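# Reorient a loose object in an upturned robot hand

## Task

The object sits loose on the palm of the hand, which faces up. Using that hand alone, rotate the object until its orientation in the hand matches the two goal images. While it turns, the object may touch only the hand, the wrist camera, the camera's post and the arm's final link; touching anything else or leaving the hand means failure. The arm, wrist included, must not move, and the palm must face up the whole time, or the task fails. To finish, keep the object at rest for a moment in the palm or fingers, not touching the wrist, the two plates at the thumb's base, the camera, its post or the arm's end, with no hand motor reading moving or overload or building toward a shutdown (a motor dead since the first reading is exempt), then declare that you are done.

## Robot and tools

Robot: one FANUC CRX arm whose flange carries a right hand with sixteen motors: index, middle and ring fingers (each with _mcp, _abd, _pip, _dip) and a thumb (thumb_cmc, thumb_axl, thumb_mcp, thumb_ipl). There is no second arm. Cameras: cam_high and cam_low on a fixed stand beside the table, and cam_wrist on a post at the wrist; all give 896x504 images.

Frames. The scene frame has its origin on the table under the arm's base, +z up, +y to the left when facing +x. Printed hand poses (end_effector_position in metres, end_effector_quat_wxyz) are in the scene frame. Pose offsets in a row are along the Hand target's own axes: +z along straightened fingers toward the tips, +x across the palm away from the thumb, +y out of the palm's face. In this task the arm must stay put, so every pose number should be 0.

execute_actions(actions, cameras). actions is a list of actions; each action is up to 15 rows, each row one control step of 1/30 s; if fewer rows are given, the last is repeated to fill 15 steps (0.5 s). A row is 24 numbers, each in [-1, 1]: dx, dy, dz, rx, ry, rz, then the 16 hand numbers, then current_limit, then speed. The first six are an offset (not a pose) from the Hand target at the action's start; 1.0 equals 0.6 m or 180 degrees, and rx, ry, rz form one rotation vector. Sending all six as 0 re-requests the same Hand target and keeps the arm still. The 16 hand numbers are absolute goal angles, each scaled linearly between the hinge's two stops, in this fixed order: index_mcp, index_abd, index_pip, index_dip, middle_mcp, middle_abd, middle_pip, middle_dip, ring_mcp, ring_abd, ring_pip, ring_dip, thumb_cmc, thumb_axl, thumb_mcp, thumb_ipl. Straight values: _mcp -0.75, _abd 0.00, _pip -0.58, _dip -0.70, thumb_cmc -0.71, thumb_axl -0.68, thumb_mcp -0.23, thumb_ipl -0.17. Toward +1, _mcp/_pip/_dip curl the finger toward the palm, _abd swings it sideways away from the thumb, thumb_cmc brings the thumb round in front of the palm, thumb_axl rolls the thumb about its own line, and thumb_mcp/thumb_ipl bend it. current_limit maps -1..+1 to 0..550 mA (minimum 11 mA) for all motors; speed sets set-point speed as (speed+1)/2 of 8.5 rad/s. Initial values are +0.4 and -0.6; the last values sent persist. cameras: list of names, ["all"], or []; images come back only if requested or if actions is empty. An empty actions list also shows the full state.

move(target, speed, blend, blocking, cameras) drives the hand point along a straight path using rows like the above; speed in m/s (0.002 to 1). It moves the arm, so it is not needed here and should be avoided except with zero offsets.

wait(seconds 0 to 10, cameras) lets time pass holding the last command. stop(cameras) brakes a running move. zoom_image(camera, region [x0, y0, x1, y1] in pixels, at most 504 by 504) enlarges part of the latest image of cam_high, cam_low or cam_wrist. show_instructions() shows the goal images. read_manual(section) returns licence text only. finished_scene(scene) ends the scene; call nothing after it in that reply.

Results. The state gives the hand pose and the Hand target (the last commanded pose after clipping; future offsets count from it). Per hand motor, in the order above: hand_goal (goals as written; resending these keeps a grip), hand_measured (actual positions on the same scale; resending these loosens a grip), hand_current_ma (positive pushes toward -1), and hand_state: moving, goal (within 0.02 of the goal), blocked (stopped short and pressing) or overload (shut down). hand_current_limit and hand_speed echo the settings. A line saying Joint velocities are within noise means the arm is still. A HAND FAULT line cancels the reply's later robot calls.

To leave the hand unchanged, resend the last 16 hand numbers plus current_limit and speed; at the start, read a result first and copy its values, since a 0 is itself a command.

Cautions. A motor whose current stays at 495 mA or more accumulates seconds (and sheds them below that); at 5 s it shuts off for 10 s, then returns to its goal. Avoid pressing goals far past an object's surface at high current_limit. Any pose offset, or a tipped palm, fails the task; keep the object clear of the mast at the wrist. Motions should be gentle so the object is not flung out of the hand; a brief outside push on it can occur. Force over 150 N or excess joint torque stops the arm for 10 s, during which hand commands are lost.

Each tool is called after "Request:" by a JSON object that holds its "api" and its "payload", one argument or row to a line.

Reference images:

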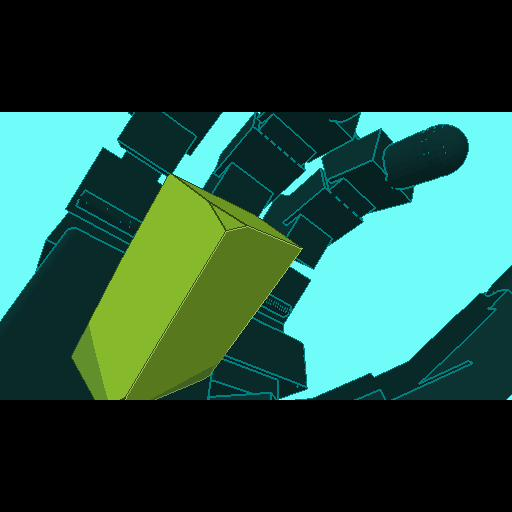

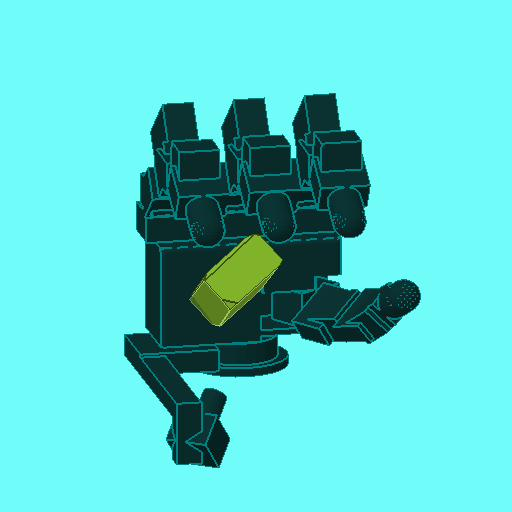

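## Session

Request:
{"api": "execute_actions", "payload": {
  "actions": []
}}

Request:
{"api": "show_instructions", "payload": {

}}

Scene clock: 0.00 s.
end_effector_position=(+0.6143, +0.0131, +0.4524) hand_goal=(-0.046, +0.000, +0.008, -0.280, -0.046, +0.000, +0.008, -0.280, -0.046, +0.000, +0.008, -0.280, +0.104, -0.266, -0.032, +0.018) hand_measured=(-0.060, +0.000, +0.004, -0.282, -0.058, +0.000, +0.006, -0.282, -0.060, +0.000, +0.006, -0.282, +0.094, -0.270, -0.034, +0.016) hand_current_ma=(-16, +0, -2, -1, -14, +0, -1, -1, -17, +0, -1, -1, -9, -2, -1, -1) hand_state=(goal, goal, goal, goal, goal, goal, goal, goal, goal, goal, goal, goal, goal, goal, goal, goal) hand_current_limit=0.40 hand_speed=-0.60 end_effector_quat_wxyz=(+0.694, +0.703, +0.121, +0.096)
Joint positions: [0.433 0.584 0.364 -1.617 1.726 1.377]
Joint velocities: within noise
Hand target: +0.6143, +0.0131, +0.4524; +0.694, +0.703, +0.121, +0.096
camera_calibration:
cam_wrist: T_world_to_cam=[[-0.689033, -0.273598, 0.671102, 0.162571], [-0.6924, 0.522011, -0.498083, 0.607089], [-0.214048, -0.807867, -0.549121, 0.519471], [0, 0, 0, 1]] pos_world=[0.643557, 0.147236, 0.478532]

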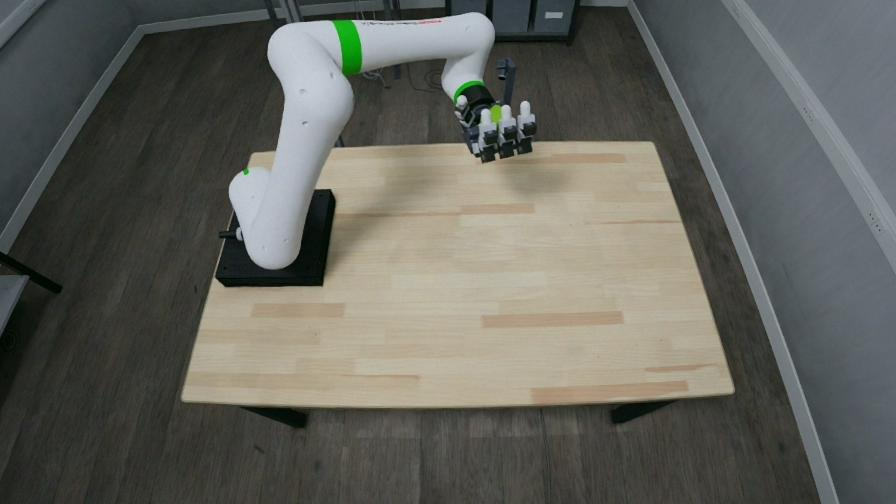

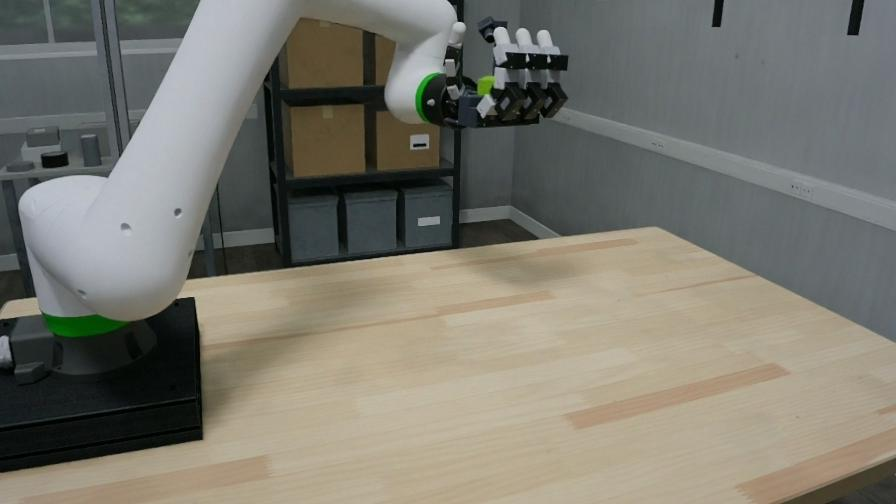

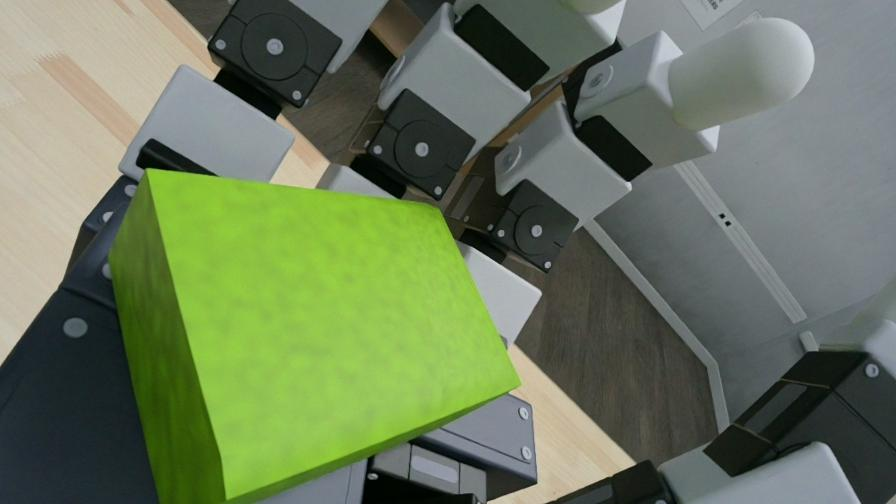

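Reference images for this scene: goal picture from the wrist camera place, goal picture looking into the palm.

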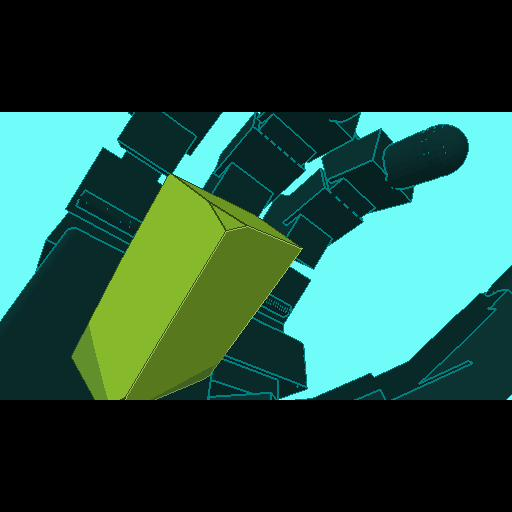

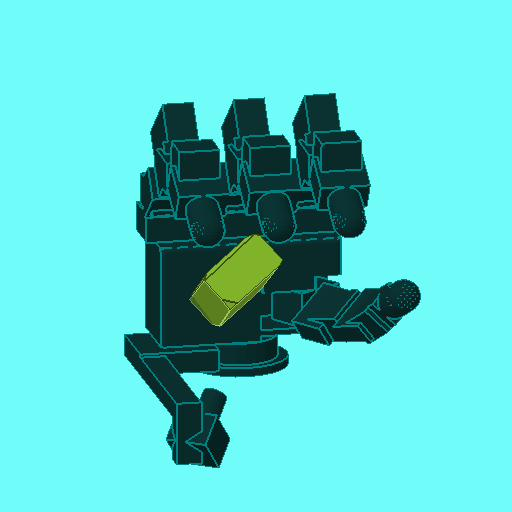

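Request:
{"api": "zoom_image", "payload": {
  "camera": "cam_wrist",
  "region": [80, 130, 560, 504]
}}

Request:
{"api": "zoom_image", "payload": {
  "camera": "cam_low",
  "region": [430, 10, 590, 140]
}}

Request:
{"api": "zoom_image", "payload": {
  "camera": "cam_high",
  "region": [440, 50, 560, 170]
}}

Scaled by 1.050 from the camera's 896x504 image, which has a finer 1280x720 frame.

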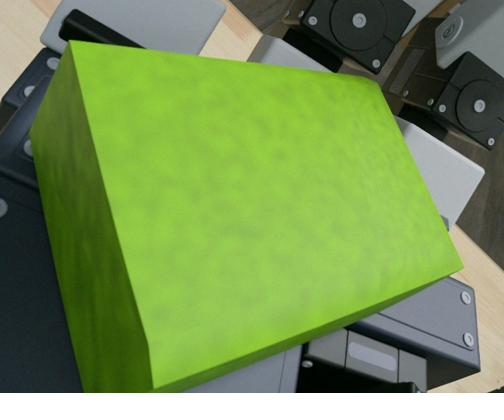

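Scaled by 3.150 from the camera's 896x504 image, which has a finer 1280x720 frame.

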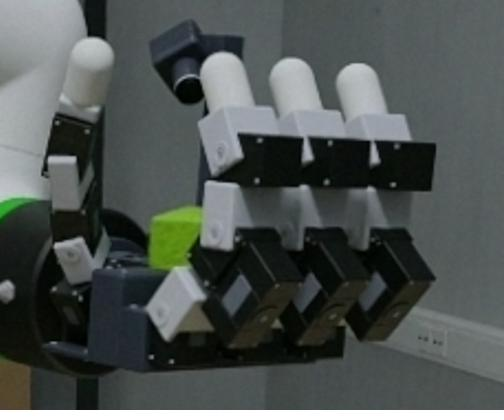

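Scaled by 4.200 from the camera's 896x504 image, which has a finer 1280x720 frame.

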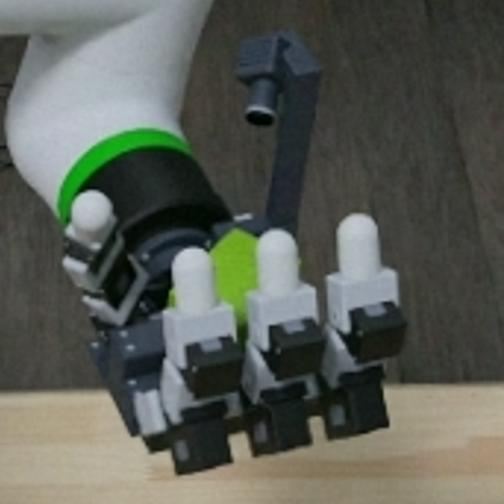

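Request:
{"api": "zoom_image", "payload": {
  "camera": "cam_wrist",
  "region": [370, 150, 570, 270]
}}

Request:
{"api": "zoom_image", "payload": {
  "camera": "cam_wrist",
  "region": [100, 390, 290, 504]
}}

Request:
{"api": "zoom_image", "payload": {
  "camera": "cam_wrist",
  "region": [80, 140, 280, 260]
}}

Request:
{"api": "zoom_image", "payload": {
  "camera": "cam_wrist",
  "region": [400, 330, 560, 430]
}}

Scaled by 2.520 from the camera's 896x504 image, which has a finer 1280x720 frame.

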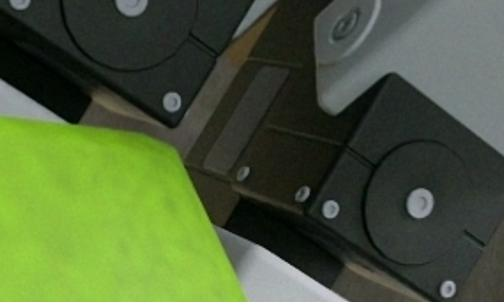

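Scaled by 2.653 from the camera's 896x504 image, which has a finer 1280x720 frame.

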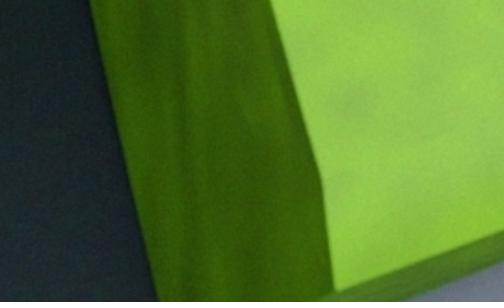

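Scaled by 2.520 from the camera's 896x504 image, which has a finer 1280x720 frame.

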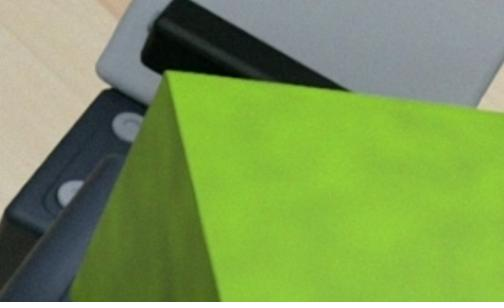

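Scaled by 3.150 from the camera's 896x504 image, which has a finer 1280x720 frame.

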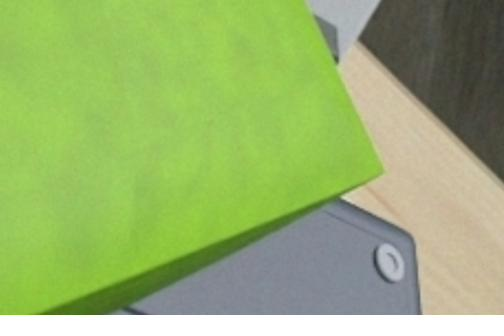

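Request:
{"api": "zoom_image", "payload": {
  "camera": "cam_wrist",
  "region": [390, 180, 490, 280]
}}

Request:
{"api": "zoom_image", "payload": {
  "camera": "cam_wrist",
  "region": [270, 150, 400, 230]
}}

Request:
{"api": "zoom_image", "payload": {
  "camera": "cam_wrist",
  "region": [210, 400, 350, 504]
}}

Request:
{"api": "zoom_image", "payload": {
  "camera": "cam_wrist",
  "region": [330, 370, 530, 490]
}}

Request:
{"api": "zoom_image", "payload": {
  "camera": "cam_wrist",
  "region": [90, 230, 230, 370]
}}

Scaled by 5.040 from the camera's 896x504 image, which has a finer 1280x720 frame.

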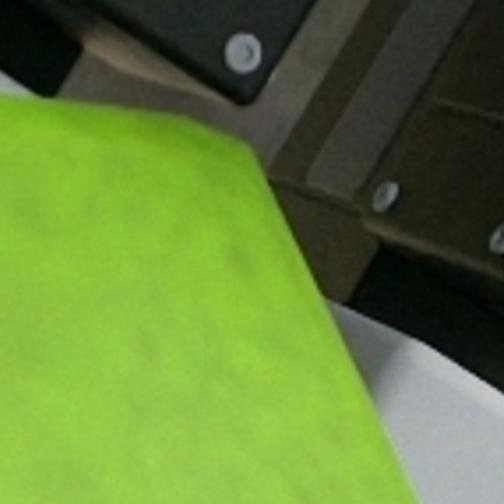

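Scaled by 3.877 from the camera's 896x504 image, which has a finer 1280x720 frame.

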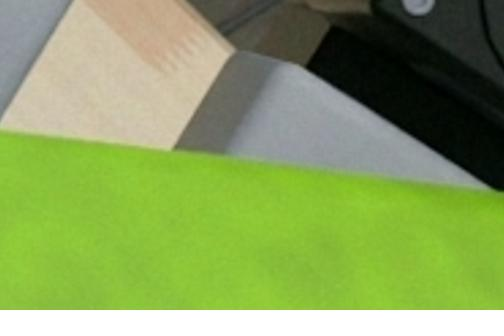

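Scaled by 3.600 from the camera's 896x504 image, which has a finer 1280x720 frame.

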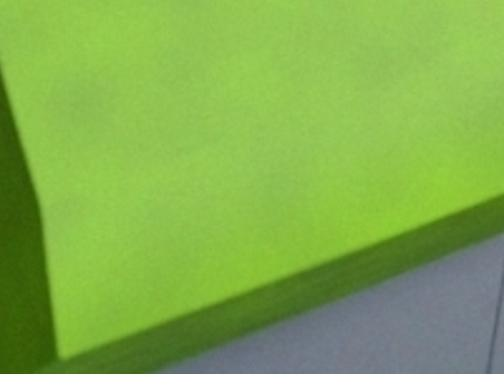

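Scaled by 2.520 from the camera's 896x504 image, which has a finer 1280x720 frame.

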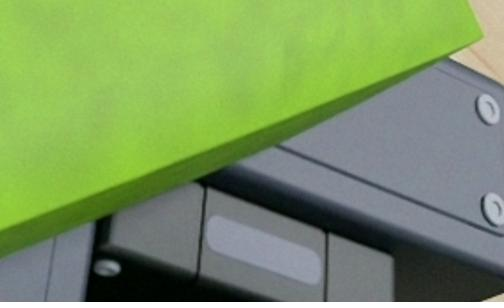

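Scaled by 3.600 from the camera's 896x504 image, which has a finer 1280x720 frame.

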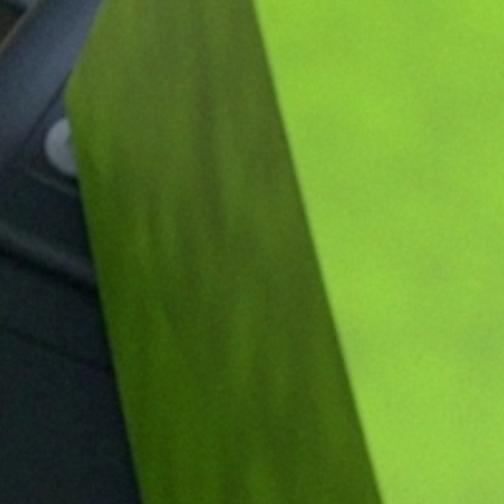

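Request:
{"api": "show_instructions", "payload": {

}}

Reference images for this scene: goal picture from the wrist camera place, goal picture looking into the palm.

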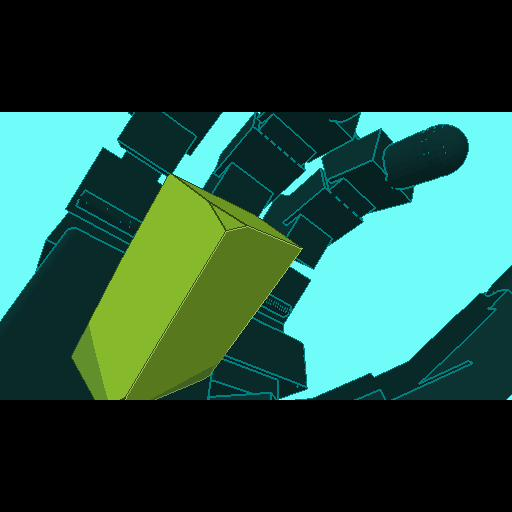

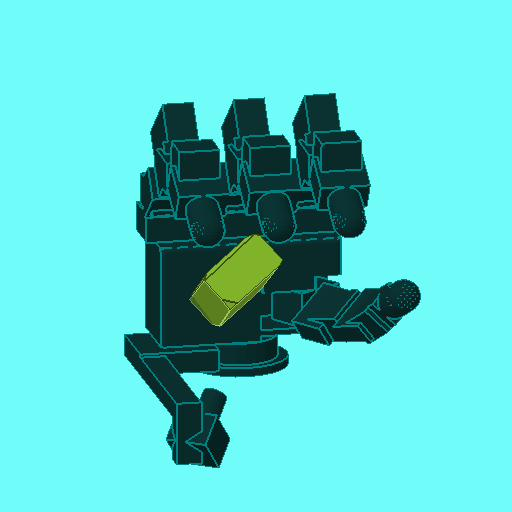

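Request:
{"api": "zoom_image", "payload": {
  "camera": "cam_wrist",
  "region": [405, 185, 465, 235]
}}

Request:
{"api": "zoom_image", "payload": {
  "camera": "cam_wrist",
  "region": [195, 430, 265, 504]
}}

Request:
{"api": "zoom_image", "payload": {
  "camera": "cam_wrist",
  "region": [90, 360, 230, 504]
}}

Request:
{"api": "zoom_image", "payload": {
  "camera": "cam_wrist",
  "region": [480, 340, 540, 400]
}}

Request:
{"api": "zoom_image", "payload": {
  "camera": "cam_wrist",
  "region": [100, 150, 180, 270]
}}

Scaled by 8.400 from the camera's 896x504 image, which has a finer 1280x720 frame.

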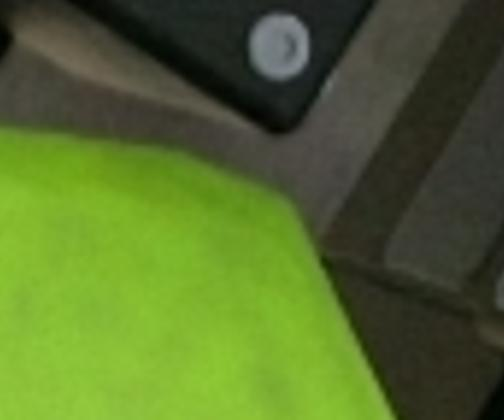

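Scaled by 6.811 from the camera's 896x504 image, which has a finer 1280x720 frame.

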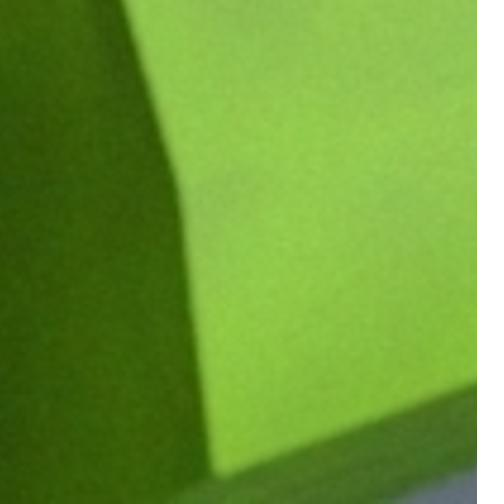

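Scaled by 3.500 from the camera's 896x504 image, which has a finer 1280x720 frame.

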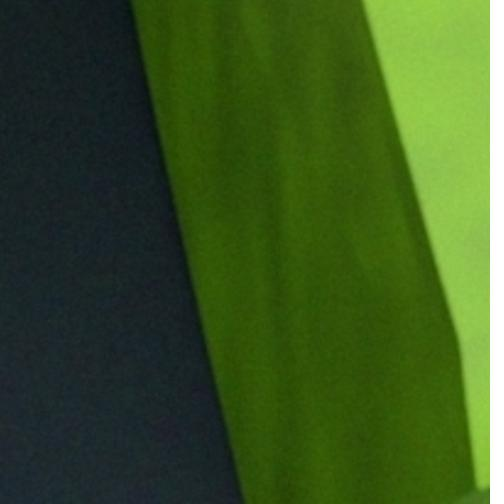

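Scaled by 8.400 from the camera's 896x504 image, which has a finer 1280x720 frame.

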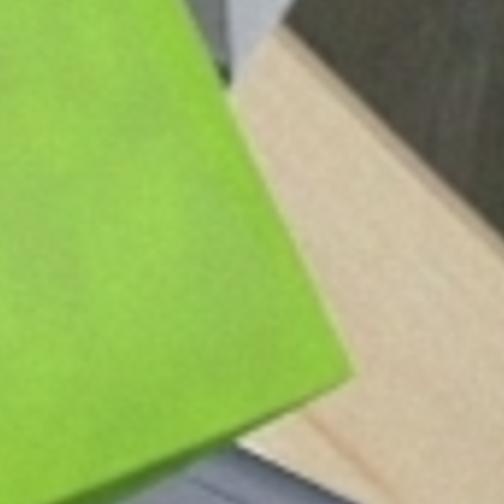

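Scaled by 4.200 from the camera's 896x504 image, which has a finer 1280x720 frame.

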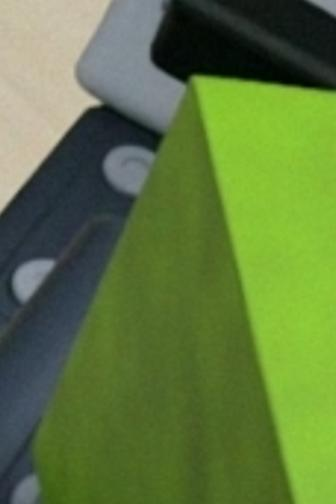

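Request:
{"api": "zoom_image", "payload": {
  "camera": "cam_wrist",
  "region": [220, 430, 320, 504]
}}

Request:
{"api": "zoom_image", "payload": {
  "camera": "cam_wrist",
  "region": [310, 400, 420, 480]
}}

Request:
{"api": "zoom_image", "payload": {
  "camera": "cam_wrist",
  "region": [410, 370, 530, 450]
}}

Request:
{"api": "zoom_image", "payload": {
  "camera": "cam_wrist",
  "region": [140, 150, 290, 250]
}}

Request:
{"api": "zoom_image", "payload": {
  "camera": "cam_wrist",
  "region": [430, 200, 530, 390]
}}

Scaled by 5.040 from the camera's 896x504 image, which has a finer 1280x720 frame.

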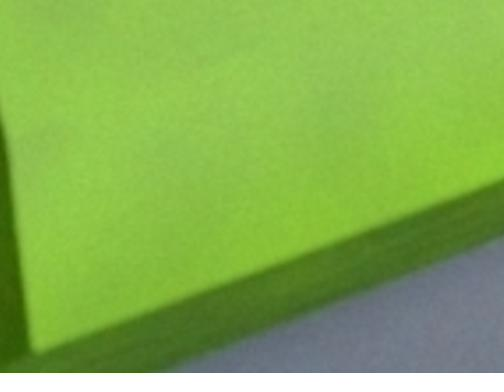

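Scaled by 4.582 from the camera's 896x504 image, which has a finer 1280x720 frame.

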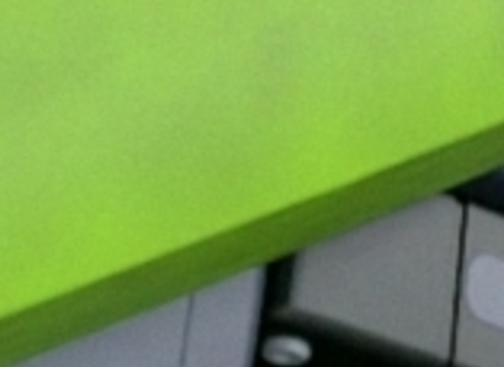

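Scaled by 4.200 from the camera's 896x504 image, which has a finer 1280x720 frame.

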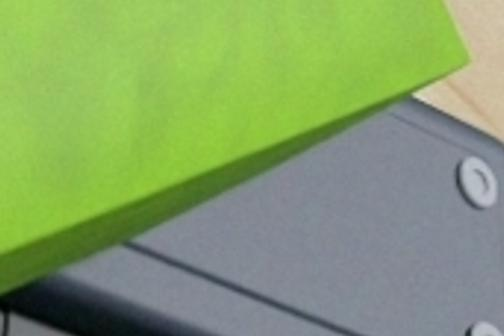

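Scaled by 3.360 from the camera's 896x504 image, which has a finer 1280x720 frame.

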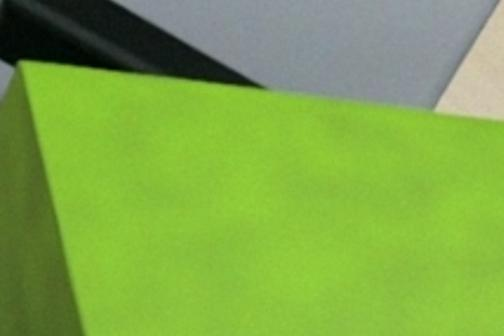

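Scaled by 2.653 from the camera's 896x504 image, which has a finer 1280x720 frame.

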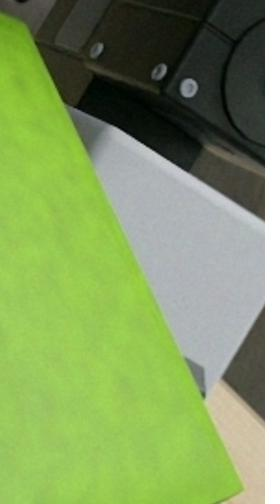

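Request:
{"api": "zoom_image", "payload": {
  "camera": "cam_wrist",
  "region": [180, 380, 240, 470]
}}

Request:
{"api": "zoom_image", "payload": {
  "camera": "cam_wrist",
  "region": [140, 160, 220, 280]
}}

Request:
{"api": "zoom_image", "payload": {
  "camera": "cam_wrist",
  "region": [160, 260, 230, 400]
}}

Scaled by 5.600 from the camera's 896x504 image, which has a finer 1280x720 frame.

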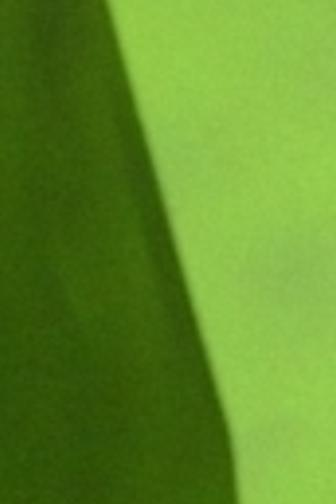

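Scaled by 4.200 from the camera's 896x504 image, which has a finer 1280x720 frame.

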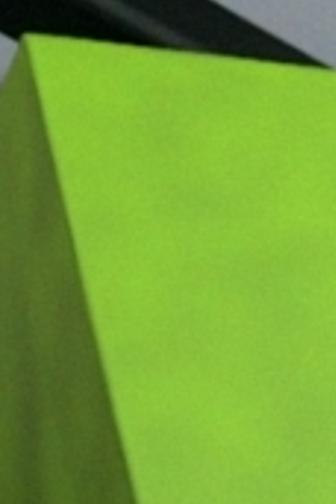

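Scaled by 3.600 from the camera's 896x504 image, which has a finer 1280x720 frame.

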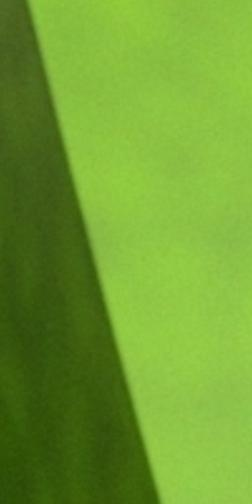

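Request:
{"api": "zoom_image", "payload": {
  "camera": "cam_wrist",
  "region": [390, 395, 470, 455]
}}

Request:
{"api": "zoom_image", "payload": {
  "camera": "cam_wrist",
  "region": [440, 375, 530, 435]
}}

Request:
{"api": "zoom_image", "payload": {
  "camera": "cam_wrist",
  "region": [330, 415, 410, 475]
}}

Request:
{"api": "zoom_image", "payload": {
  "camera": "cam_wrist",
  "region": [95, 225, 155, 285]
}}

Request:
{"api": "zoom_image", "payload": {
  "camera": "cam_wrist",
  "region": [215, 470, 275, 504]
}}

Scaled by 6.300 from the camera's 896x504 image, which has a finer 1280x720 frame.

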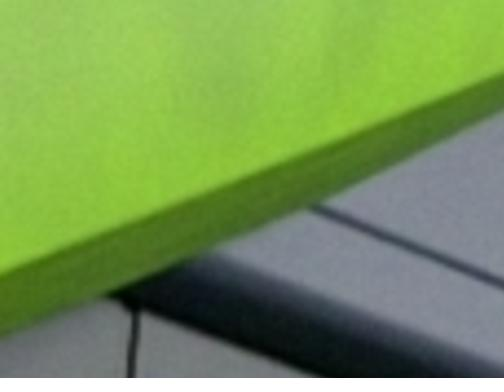

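Scaled by 5.600 from the camera's 896x504 image, which has a finer 1280x720 frame.

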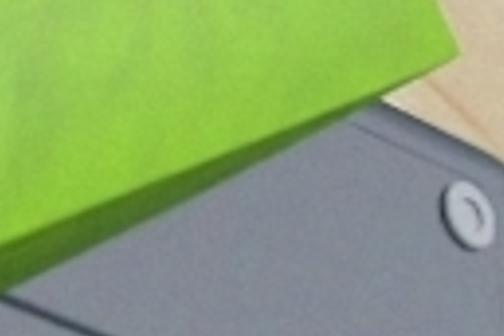

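Scaled by 6.300 from the camera's 896x504 image, which has a finer 1280x720 frame.

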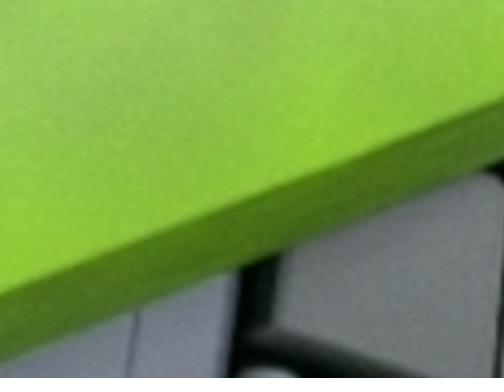

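Scaled by 8.400 from the camera's 896x504 image, which has a finer 1280x720 frame.

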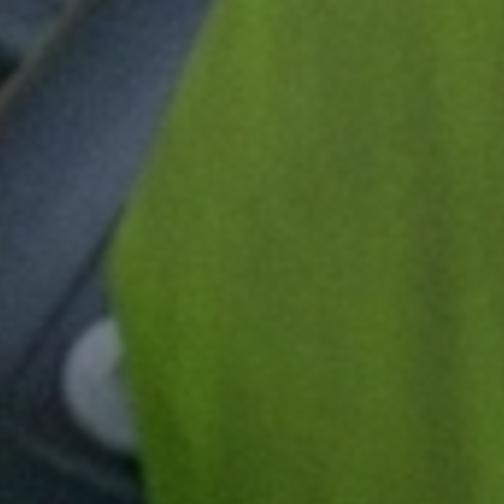

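Scaled by 8.400 from the camera's 896x504 image, which has a finer 1280x720 frame.

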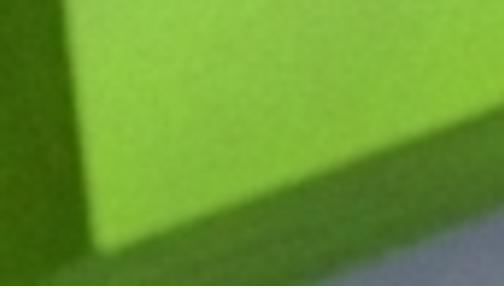

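Request:
{"api": "execute_actions", "payload": {
  "actions": [],
  "cameras": ["cam_low", "cam_high"]
}}

Request:
{"api": "zoom_image", "payload": {
  "camera": "cam_low",
  "region": [465, 60, 515, 110]
}}

Request:
{"api": "zoom_image", "payload": {
  "camera": "cam_high",
  "region": [470, 95, 520, 145]
}}

Scene clock: 42.93 s.
end_effector_position=(+0.6143, +0.0131, +0.4524) hand_goal=(-0.046, +0.000, +0.008, -0.280, -0.046, +0.000, +0.008, -0.280, -0.046, +0.000, +0.008, -0.280, +0.104, -0.266, -0.032, +0.018) hand_measured=(-0.060, +0.000, +0.004, -0.282, -0.058, +0.000, +0.006, -0.282, -0.060, +0.000, +0.006, -0.282, +0.094, -0.270, -0.034, +0.016) hand_current_ma=(-16, +0, -2, -1, -14, +0, -1, -1, -17, +0, -1, -1, -9, -2, -1, -1) hand_state=(goal, goal, goal, goal, goal, goal, goal, goal, goal, goal, goal, goal, goal, goal, goal, goal) hand_current_limit=0.40 hand_speed=-0.60 end_effector_quat_wxyz=(+0.694, +0.703, +0.121, +0.096)
Joint positions: [0.433 0.584 0.364 -1.617 1.726 1.377]
Joint velocities: within noise
Hand target: +0.6143, +0.0131, +0.4524; +0.694, +0.703, +0.121, +0.096
Images, in order (width x height): cam_high 896x504, cam_low 896x504.

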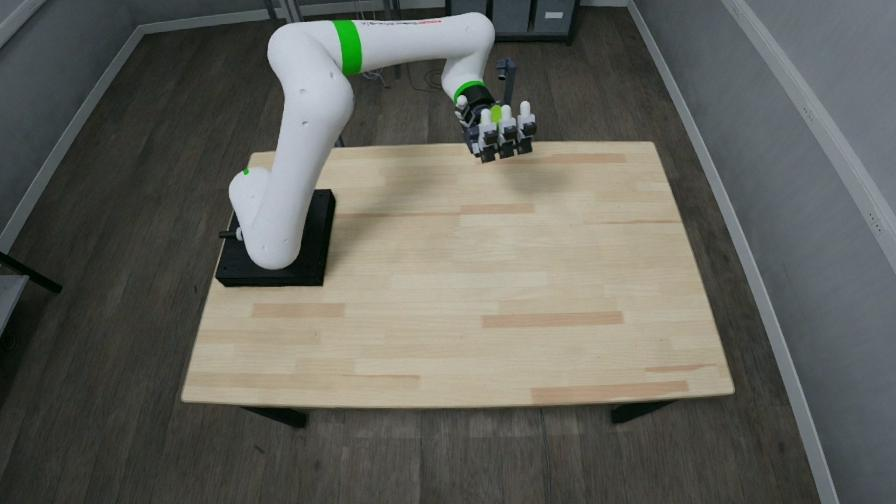

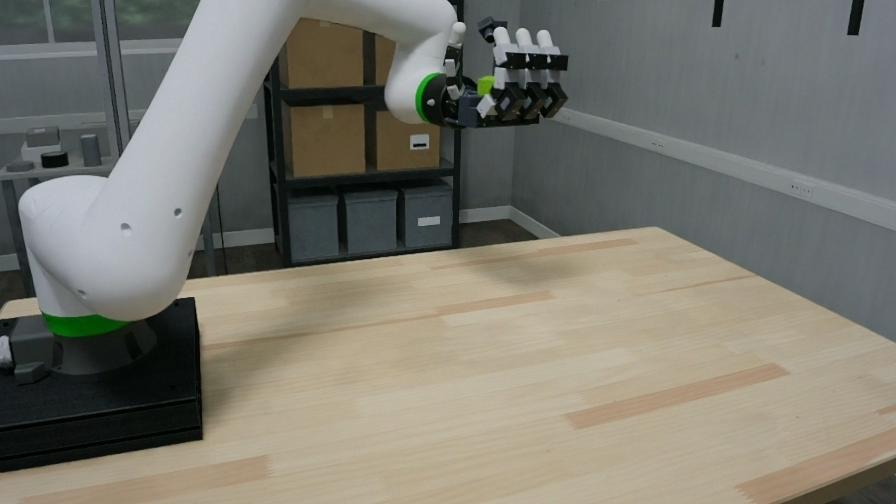

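Scaled by 10.080 from the camera's 896x504 image, which has a finer 1280x720 frame.

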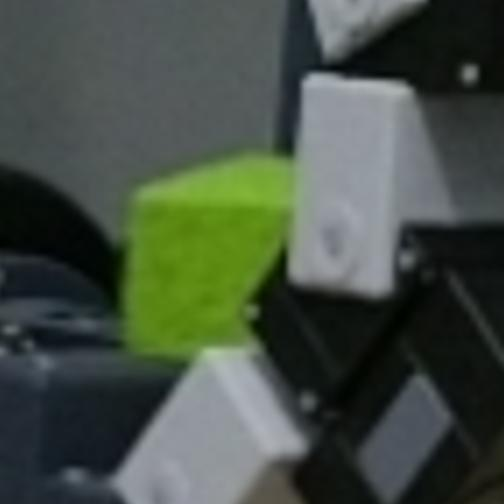

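Scaled by 10.080 from the camera's 896x504 image, which has a finer 1280x720 frame.

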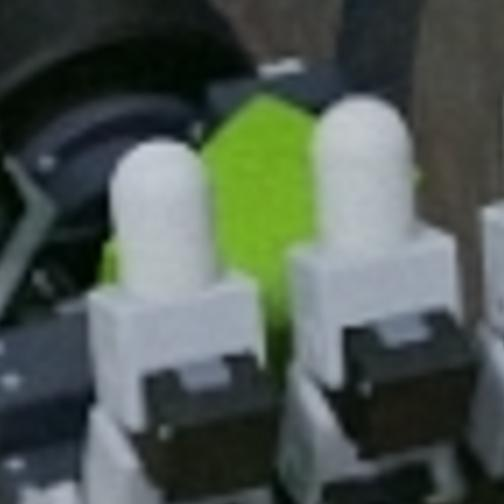

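Request:
{"api": "show_instructions", "payload": {

}}

Reference images for this scene: goal picture from the wrist camera place, goal picture looking into the palm.

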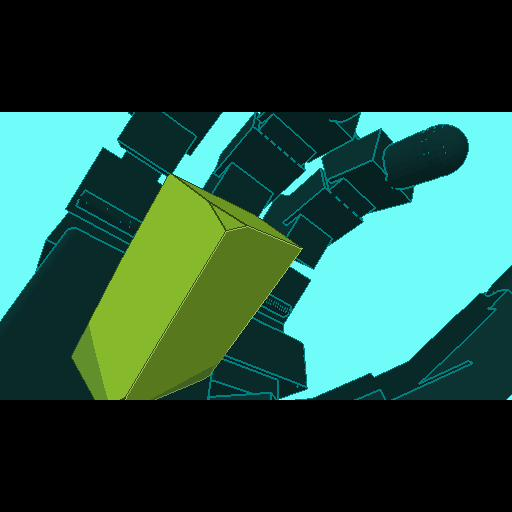

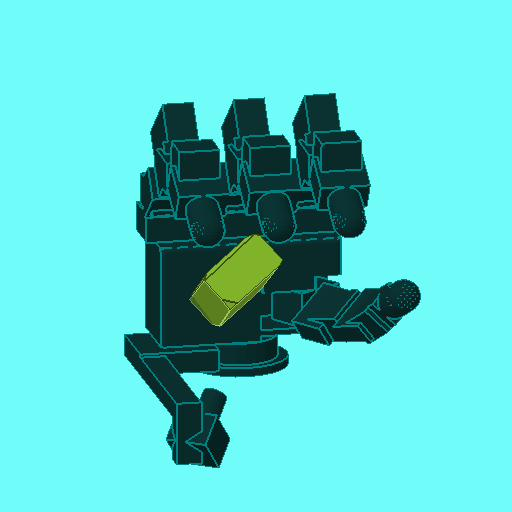

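Request:
{"api": "execute_actions", "payload": {
  "actions": [],
  "cameras": ["cam_wrist"]
}}

Request:
{"api": "zoom_image", "payload": {
  "camera": "cam_wrist",
  "region": [200, 360, 530, 504]
}}

Request:
{"api": "zoom_image", "payload": {
  "camera": "cam_wrist",
  "region": [130, 150, 450, 330]
}}

Scene clock: 67.53 s.
end_effector_position=(+0.6143, +0.0131, +0.4524) hand_goal=(-0.046, +0.000, +0.008, -0.280, -0.046, +0.000, +0.008, -0.280, -0.046, +0.000, +0.008, -0.280, +0.104, -0.266, -0.032, +0.018) hand_measured=(-0.060, +0.000, +0.004, -0.282, -0.058, +0.000, +0.006, -0.282, -0.060, +0.000, +0.006, -0.282, +0.094, -0.270, -0.034, +0.016) hand_current_ma=(-16, +0, -2, -1, -14, +0, -1, -1, -17, +0, -1, -1, -9, -2, -1, -1) hand_state=(goal, goal, goal, goal, goal, goal, goal, goal, goal, goal, goal, goal, goal, goal, goal, goal) hand_current_limit=0.40 hand_speed=-0.60 end_effector_quat_wxyz=(+0.694, +0.703, +0.121, +0.096)
Joint positions: [0.433 0.584 0.364 -1.617 1.726 1.377]
Joint velocities: within noise
Hand target: +0.6143, +0.0131, +0.4524; +0.694, +0.703, +0.121, +0.096
camera_calibration:
cam_wrist: T_world_to_cam=[[-0.689033, -0.273598, 0.671102, 0.162571], [-0.6924, 0.522011, -0.498083, 0.607089], [-0.214048, -0.807867, -0.549121, 0.519471], [0, 0, 0, 1]] pos_world=[0.643557, 0.147236, 0.478532]
Images, in order (width x height): cam_wrist 896x504.

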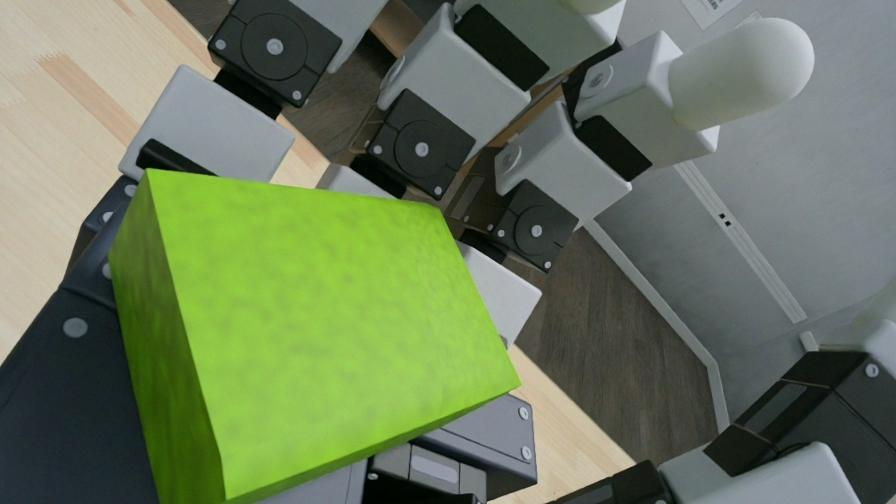

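Scaled by 1.527 from the camera's 896x504 image, which has a finer 1280x720 frame.

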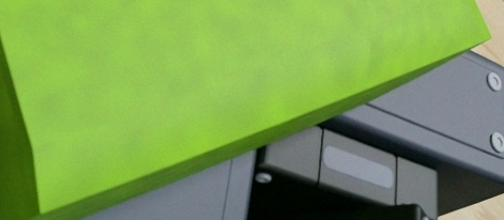

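Scaled by 1.575 from the camera's 896x504 image, which has a finer 1280x720 frame.

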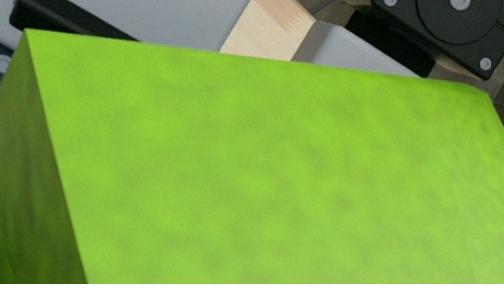

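Request:
{"api": "execute_actions", "payload": {
  "actions": [],
  "cameras": ["all"]
}}

Scene clock: 70.07 s.
end_effector_position=(+0.6143, +0.0131, +0.4524) hand_goal=(-0.046, +0.000, +0.008, -0.280, -0.046, +0.000, +0.008, -0.280, -0.046, +0.000, +0.008, -0.280, +0.104, -0.266, -0.032, +0.018) hand_measured=(-0.060, +0.000, +0.004, -0.282, -0.058, +0.000, +0.006, -0.282, -0.060, +0.000, +0.006, -0.282, +0.094, -0.270, -0.034, +0.016) hand_current_ma=(-16, +0, -2, -1, -14, +0, -1, -1, -17, +0, -1, -1, -9, -2, -1, -1) hand_state=(goal, goal, goal, goal, goal, goal, goal, goal, goal, goal, goal, goal, goal, goal, goal, goal) hand_current_limit=0.40 hand_speed=-0.60 end_effector_quat_wxyz=(+0.694, +0.703, +0.121, +0.096)
Joint positions: [0.433 0.584 0.364 -1.617 1.726 1.377]
Joint velocities: within noise
Hand target: +0.6143, +0.0131, +0.4524; +0.694, +0.703, +0.121, +0.096
camera_calibration:
cam_wrist: T_world_to_cam=[[-0.689033, -0.273598, 0.671102, 0.162571], [-0.6924, 0.522011, -0.498083, 0.607089], [-0.214048, -0.807867, -0.549121, 0.519471], [0, 0, 0, 1]] pos_world=[0.643557, 0.147236, 0.478532]

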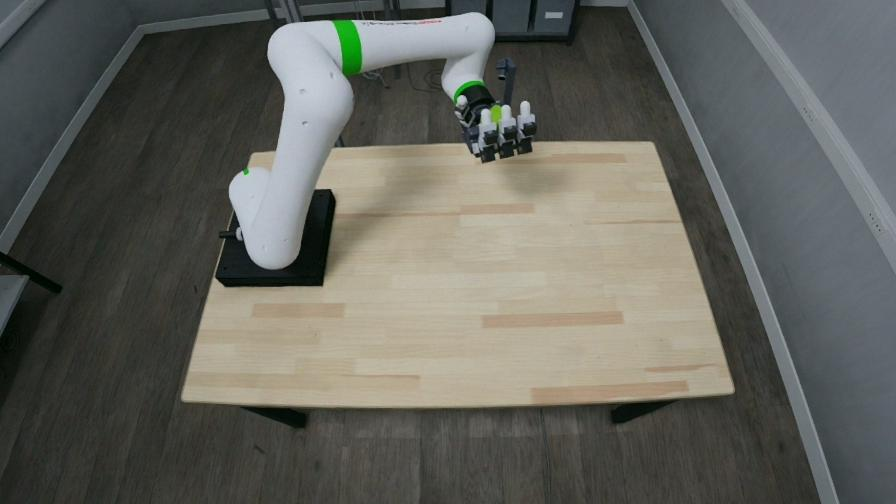

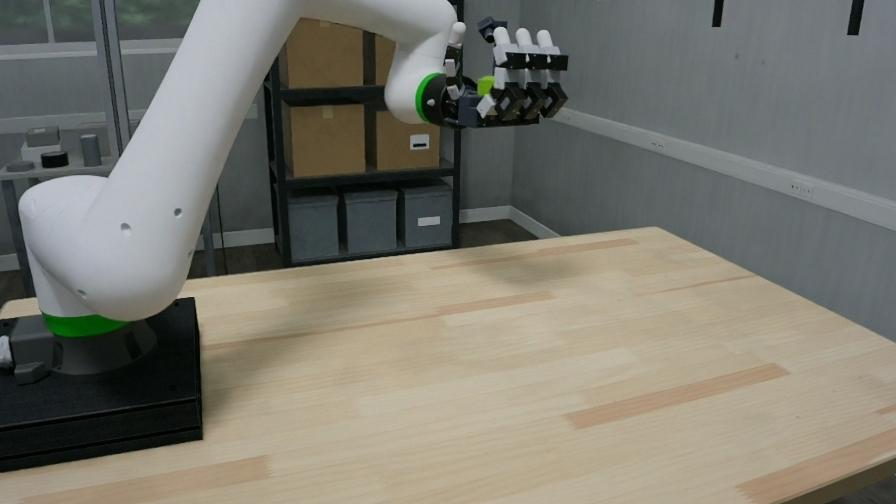

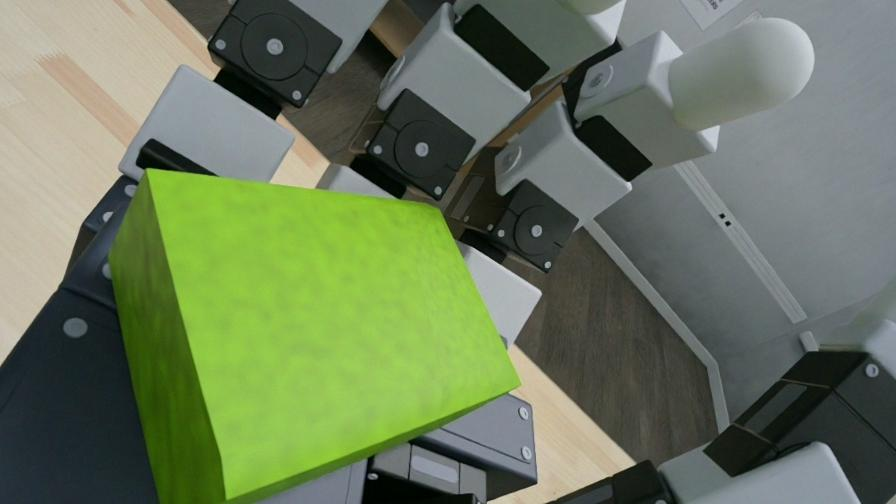

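Request:
{"api": "execute_actions", "payload": {
  "actions": [
    [[0,0,0,0,0,0,-0.046,0.0,0.008,-0.280,-0.046,0.0,0.008,-0.280,0.0685,-0.365,0.6263,0.7797,-1.0,0.4012,0.1124,0.1568,0.4,-0.68]],
    [[0,0,0,0,0,0,-0.046,0.0,0.008,-0.280,-0.046,0.0,0.008,-0.280,0.0685,-0.365,0.6263,0.7797,-1.0,0.4012,0.1124,0.1568,0.4,-0.68]],
    [[0,0,0,0,0,0,-0.046,0.0,0.008,-0.280,-0.046,0.0,0.008,-0.280,0.192,-0.365,0.6263,0.7797,-0.857,0.5138,0.8775,0.9697,0.4,-0.68]],
    [[0,0,0,0,0,0,-0.046,0.0,0.008,-0.280,-0.046,0.0,0.008,-0.280,0.2658,-0.365,0.6263,0.7797,-0.857,0.5138,0.8775,0.9697,0.4,-0.68]]
  ],
  "cameras": ["cam_wrist"]
}}

Scene clock: 78.13 s.
end_effector_position=(+0.6143, +0.0131, +0.4524) hand_goal=(-0.046, +0.000, +0.008, -0.280, -0.046, +0.000, +0.008, -0.280, +0.266, -0.366, +0.626, +0.780, -0.858, +0.514, +0.878, +0.970) hand_measured=(-0.060, +0.000, +0.004, -0.282, -0.048, -0.004, +0.008, -0.282, +0.260, -0.364, +0.626, +0.778, -0.866, +0.512, +0.878, +0.968) hand_current_ma=(-16, +0, -2, -1, -2, -1, +0, +0, -4, +1, +0, -1, -6, -1, +0, +0) hand_state=(goal, goal, goal, goal, goal, goal, goal, goal, goal, goal, goal, goal, goal, goal, goal, goal) hand_current_limit=0.40 hand_speed=-0.68 end_effector_quat_wxyz=(+0.694, +0.703, +0.121, +0.096)
Joint positions: [0.433 0.584 0.364 -1.617 1.726 1.377]
Hand target: +0.6143, +0.0131, +0.4524; +0.694, +0.703, +0.121, +0.096
Off the commanded pose: 0.000 m, 0 deg.
camera_calibration:
cam_wrist: T_world_to_cam=[[-0.689033, -0.273598, 0.671102, 0.162571], [-0.6924, 0.522011, -0.498083, 0.607089], [-0.214048, -0.807867, -0.549121, 0.519471], [0, 0, 0, 1]] pos_world=[0.643557, 0.147236, 0.478532]
Images, in order (width x height): cam_wrist 896x504.

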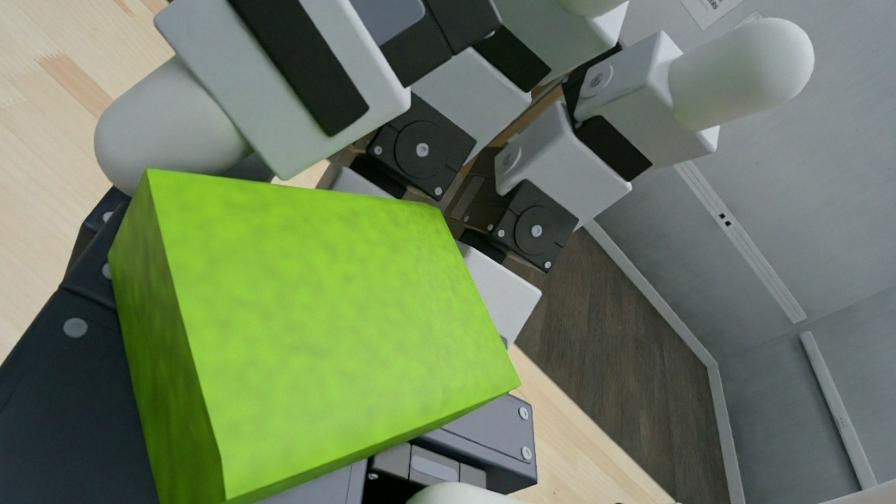

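Request:
{"api": "execute_actions", "payload": {
  "actions": [
    [[0,0,0,0,0,0,-0.046,0.0,0.008,-0.280,-0.046,0.0,0.008,-0.280,0.3123,-0.1333,0.5869,0.6957,-0.857,0.3371,0.9438,0.9081,0.4,-0.80]],
    [[0,0,0,0,0,0,-0.046,0.0,0.008,-0.280,-0.046,0.0,0.008,-0.280,0.326,-0.1667,0.638,0.4971,-0.9286,0.2659,0.9303,0.9405,0.4,-0.85]]
  ],
  "cameras": ["cam_wrist"]
}}

Scene clock: 80.67 s.
end_effector_position=(+0.6143, +0.0131, +0.4524) hand_goal=(-0.046, +0.000, +0.008, -0.280, -0.046, +0.000, +0.008, -0.280, +0.326, -0.166, +0.638, +0.498, -0.928, +0.266, +0.930, +0.940) hand_measured=(-0.060, +0.000, +0.004, -0.282, -0.048, -0.004, +0.008, -0.282, +0.324, -0.164, +0.640, +0.504, -0.928, +0.268, +0.934, +0.940) hand_current_ma=(-16, +0, -2, -1, -2, -1, +0, +0, -2, +1, +1, +4, +0, +1, +3, +0) hand_state=(goal, goal, goal, goal, goal, goal, goal, goal, goal, goal, goal, goal, goal, goal, goal, goal) hand_current_limit=0.40 hand_speed=-0.85 end_effector_quat_wxyz=(+0.694, +0.703, +0.121, +0.096)
Joint positions: [0.433 0.584 0.364 -1.617 1.726 1.377]
Hand target: +0.6143, +0.0131, +0.4524; +0.694, +0.703, +0.121, +0.096
Off the commanded pose: 0.000 m, 0 deg.
camera_calibration:
cam_wrist: T_world_to_cam=[[-0.689033, -0.273598, 0.671102, 0.162571], [-0.6924, 0.522011, -0.498083, 0.607089], [-0.214048, -0.807867, -0.549121, 0.519471], [0, 0, 0, 1]] pos_world=[0.643557, 0.147236, 0.478532]
Images, in order (width x height): cam_wrist 896x504.

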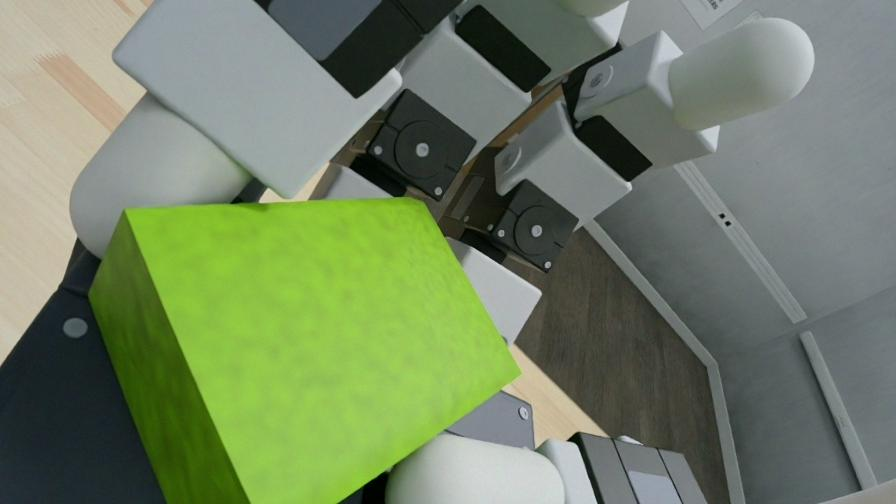

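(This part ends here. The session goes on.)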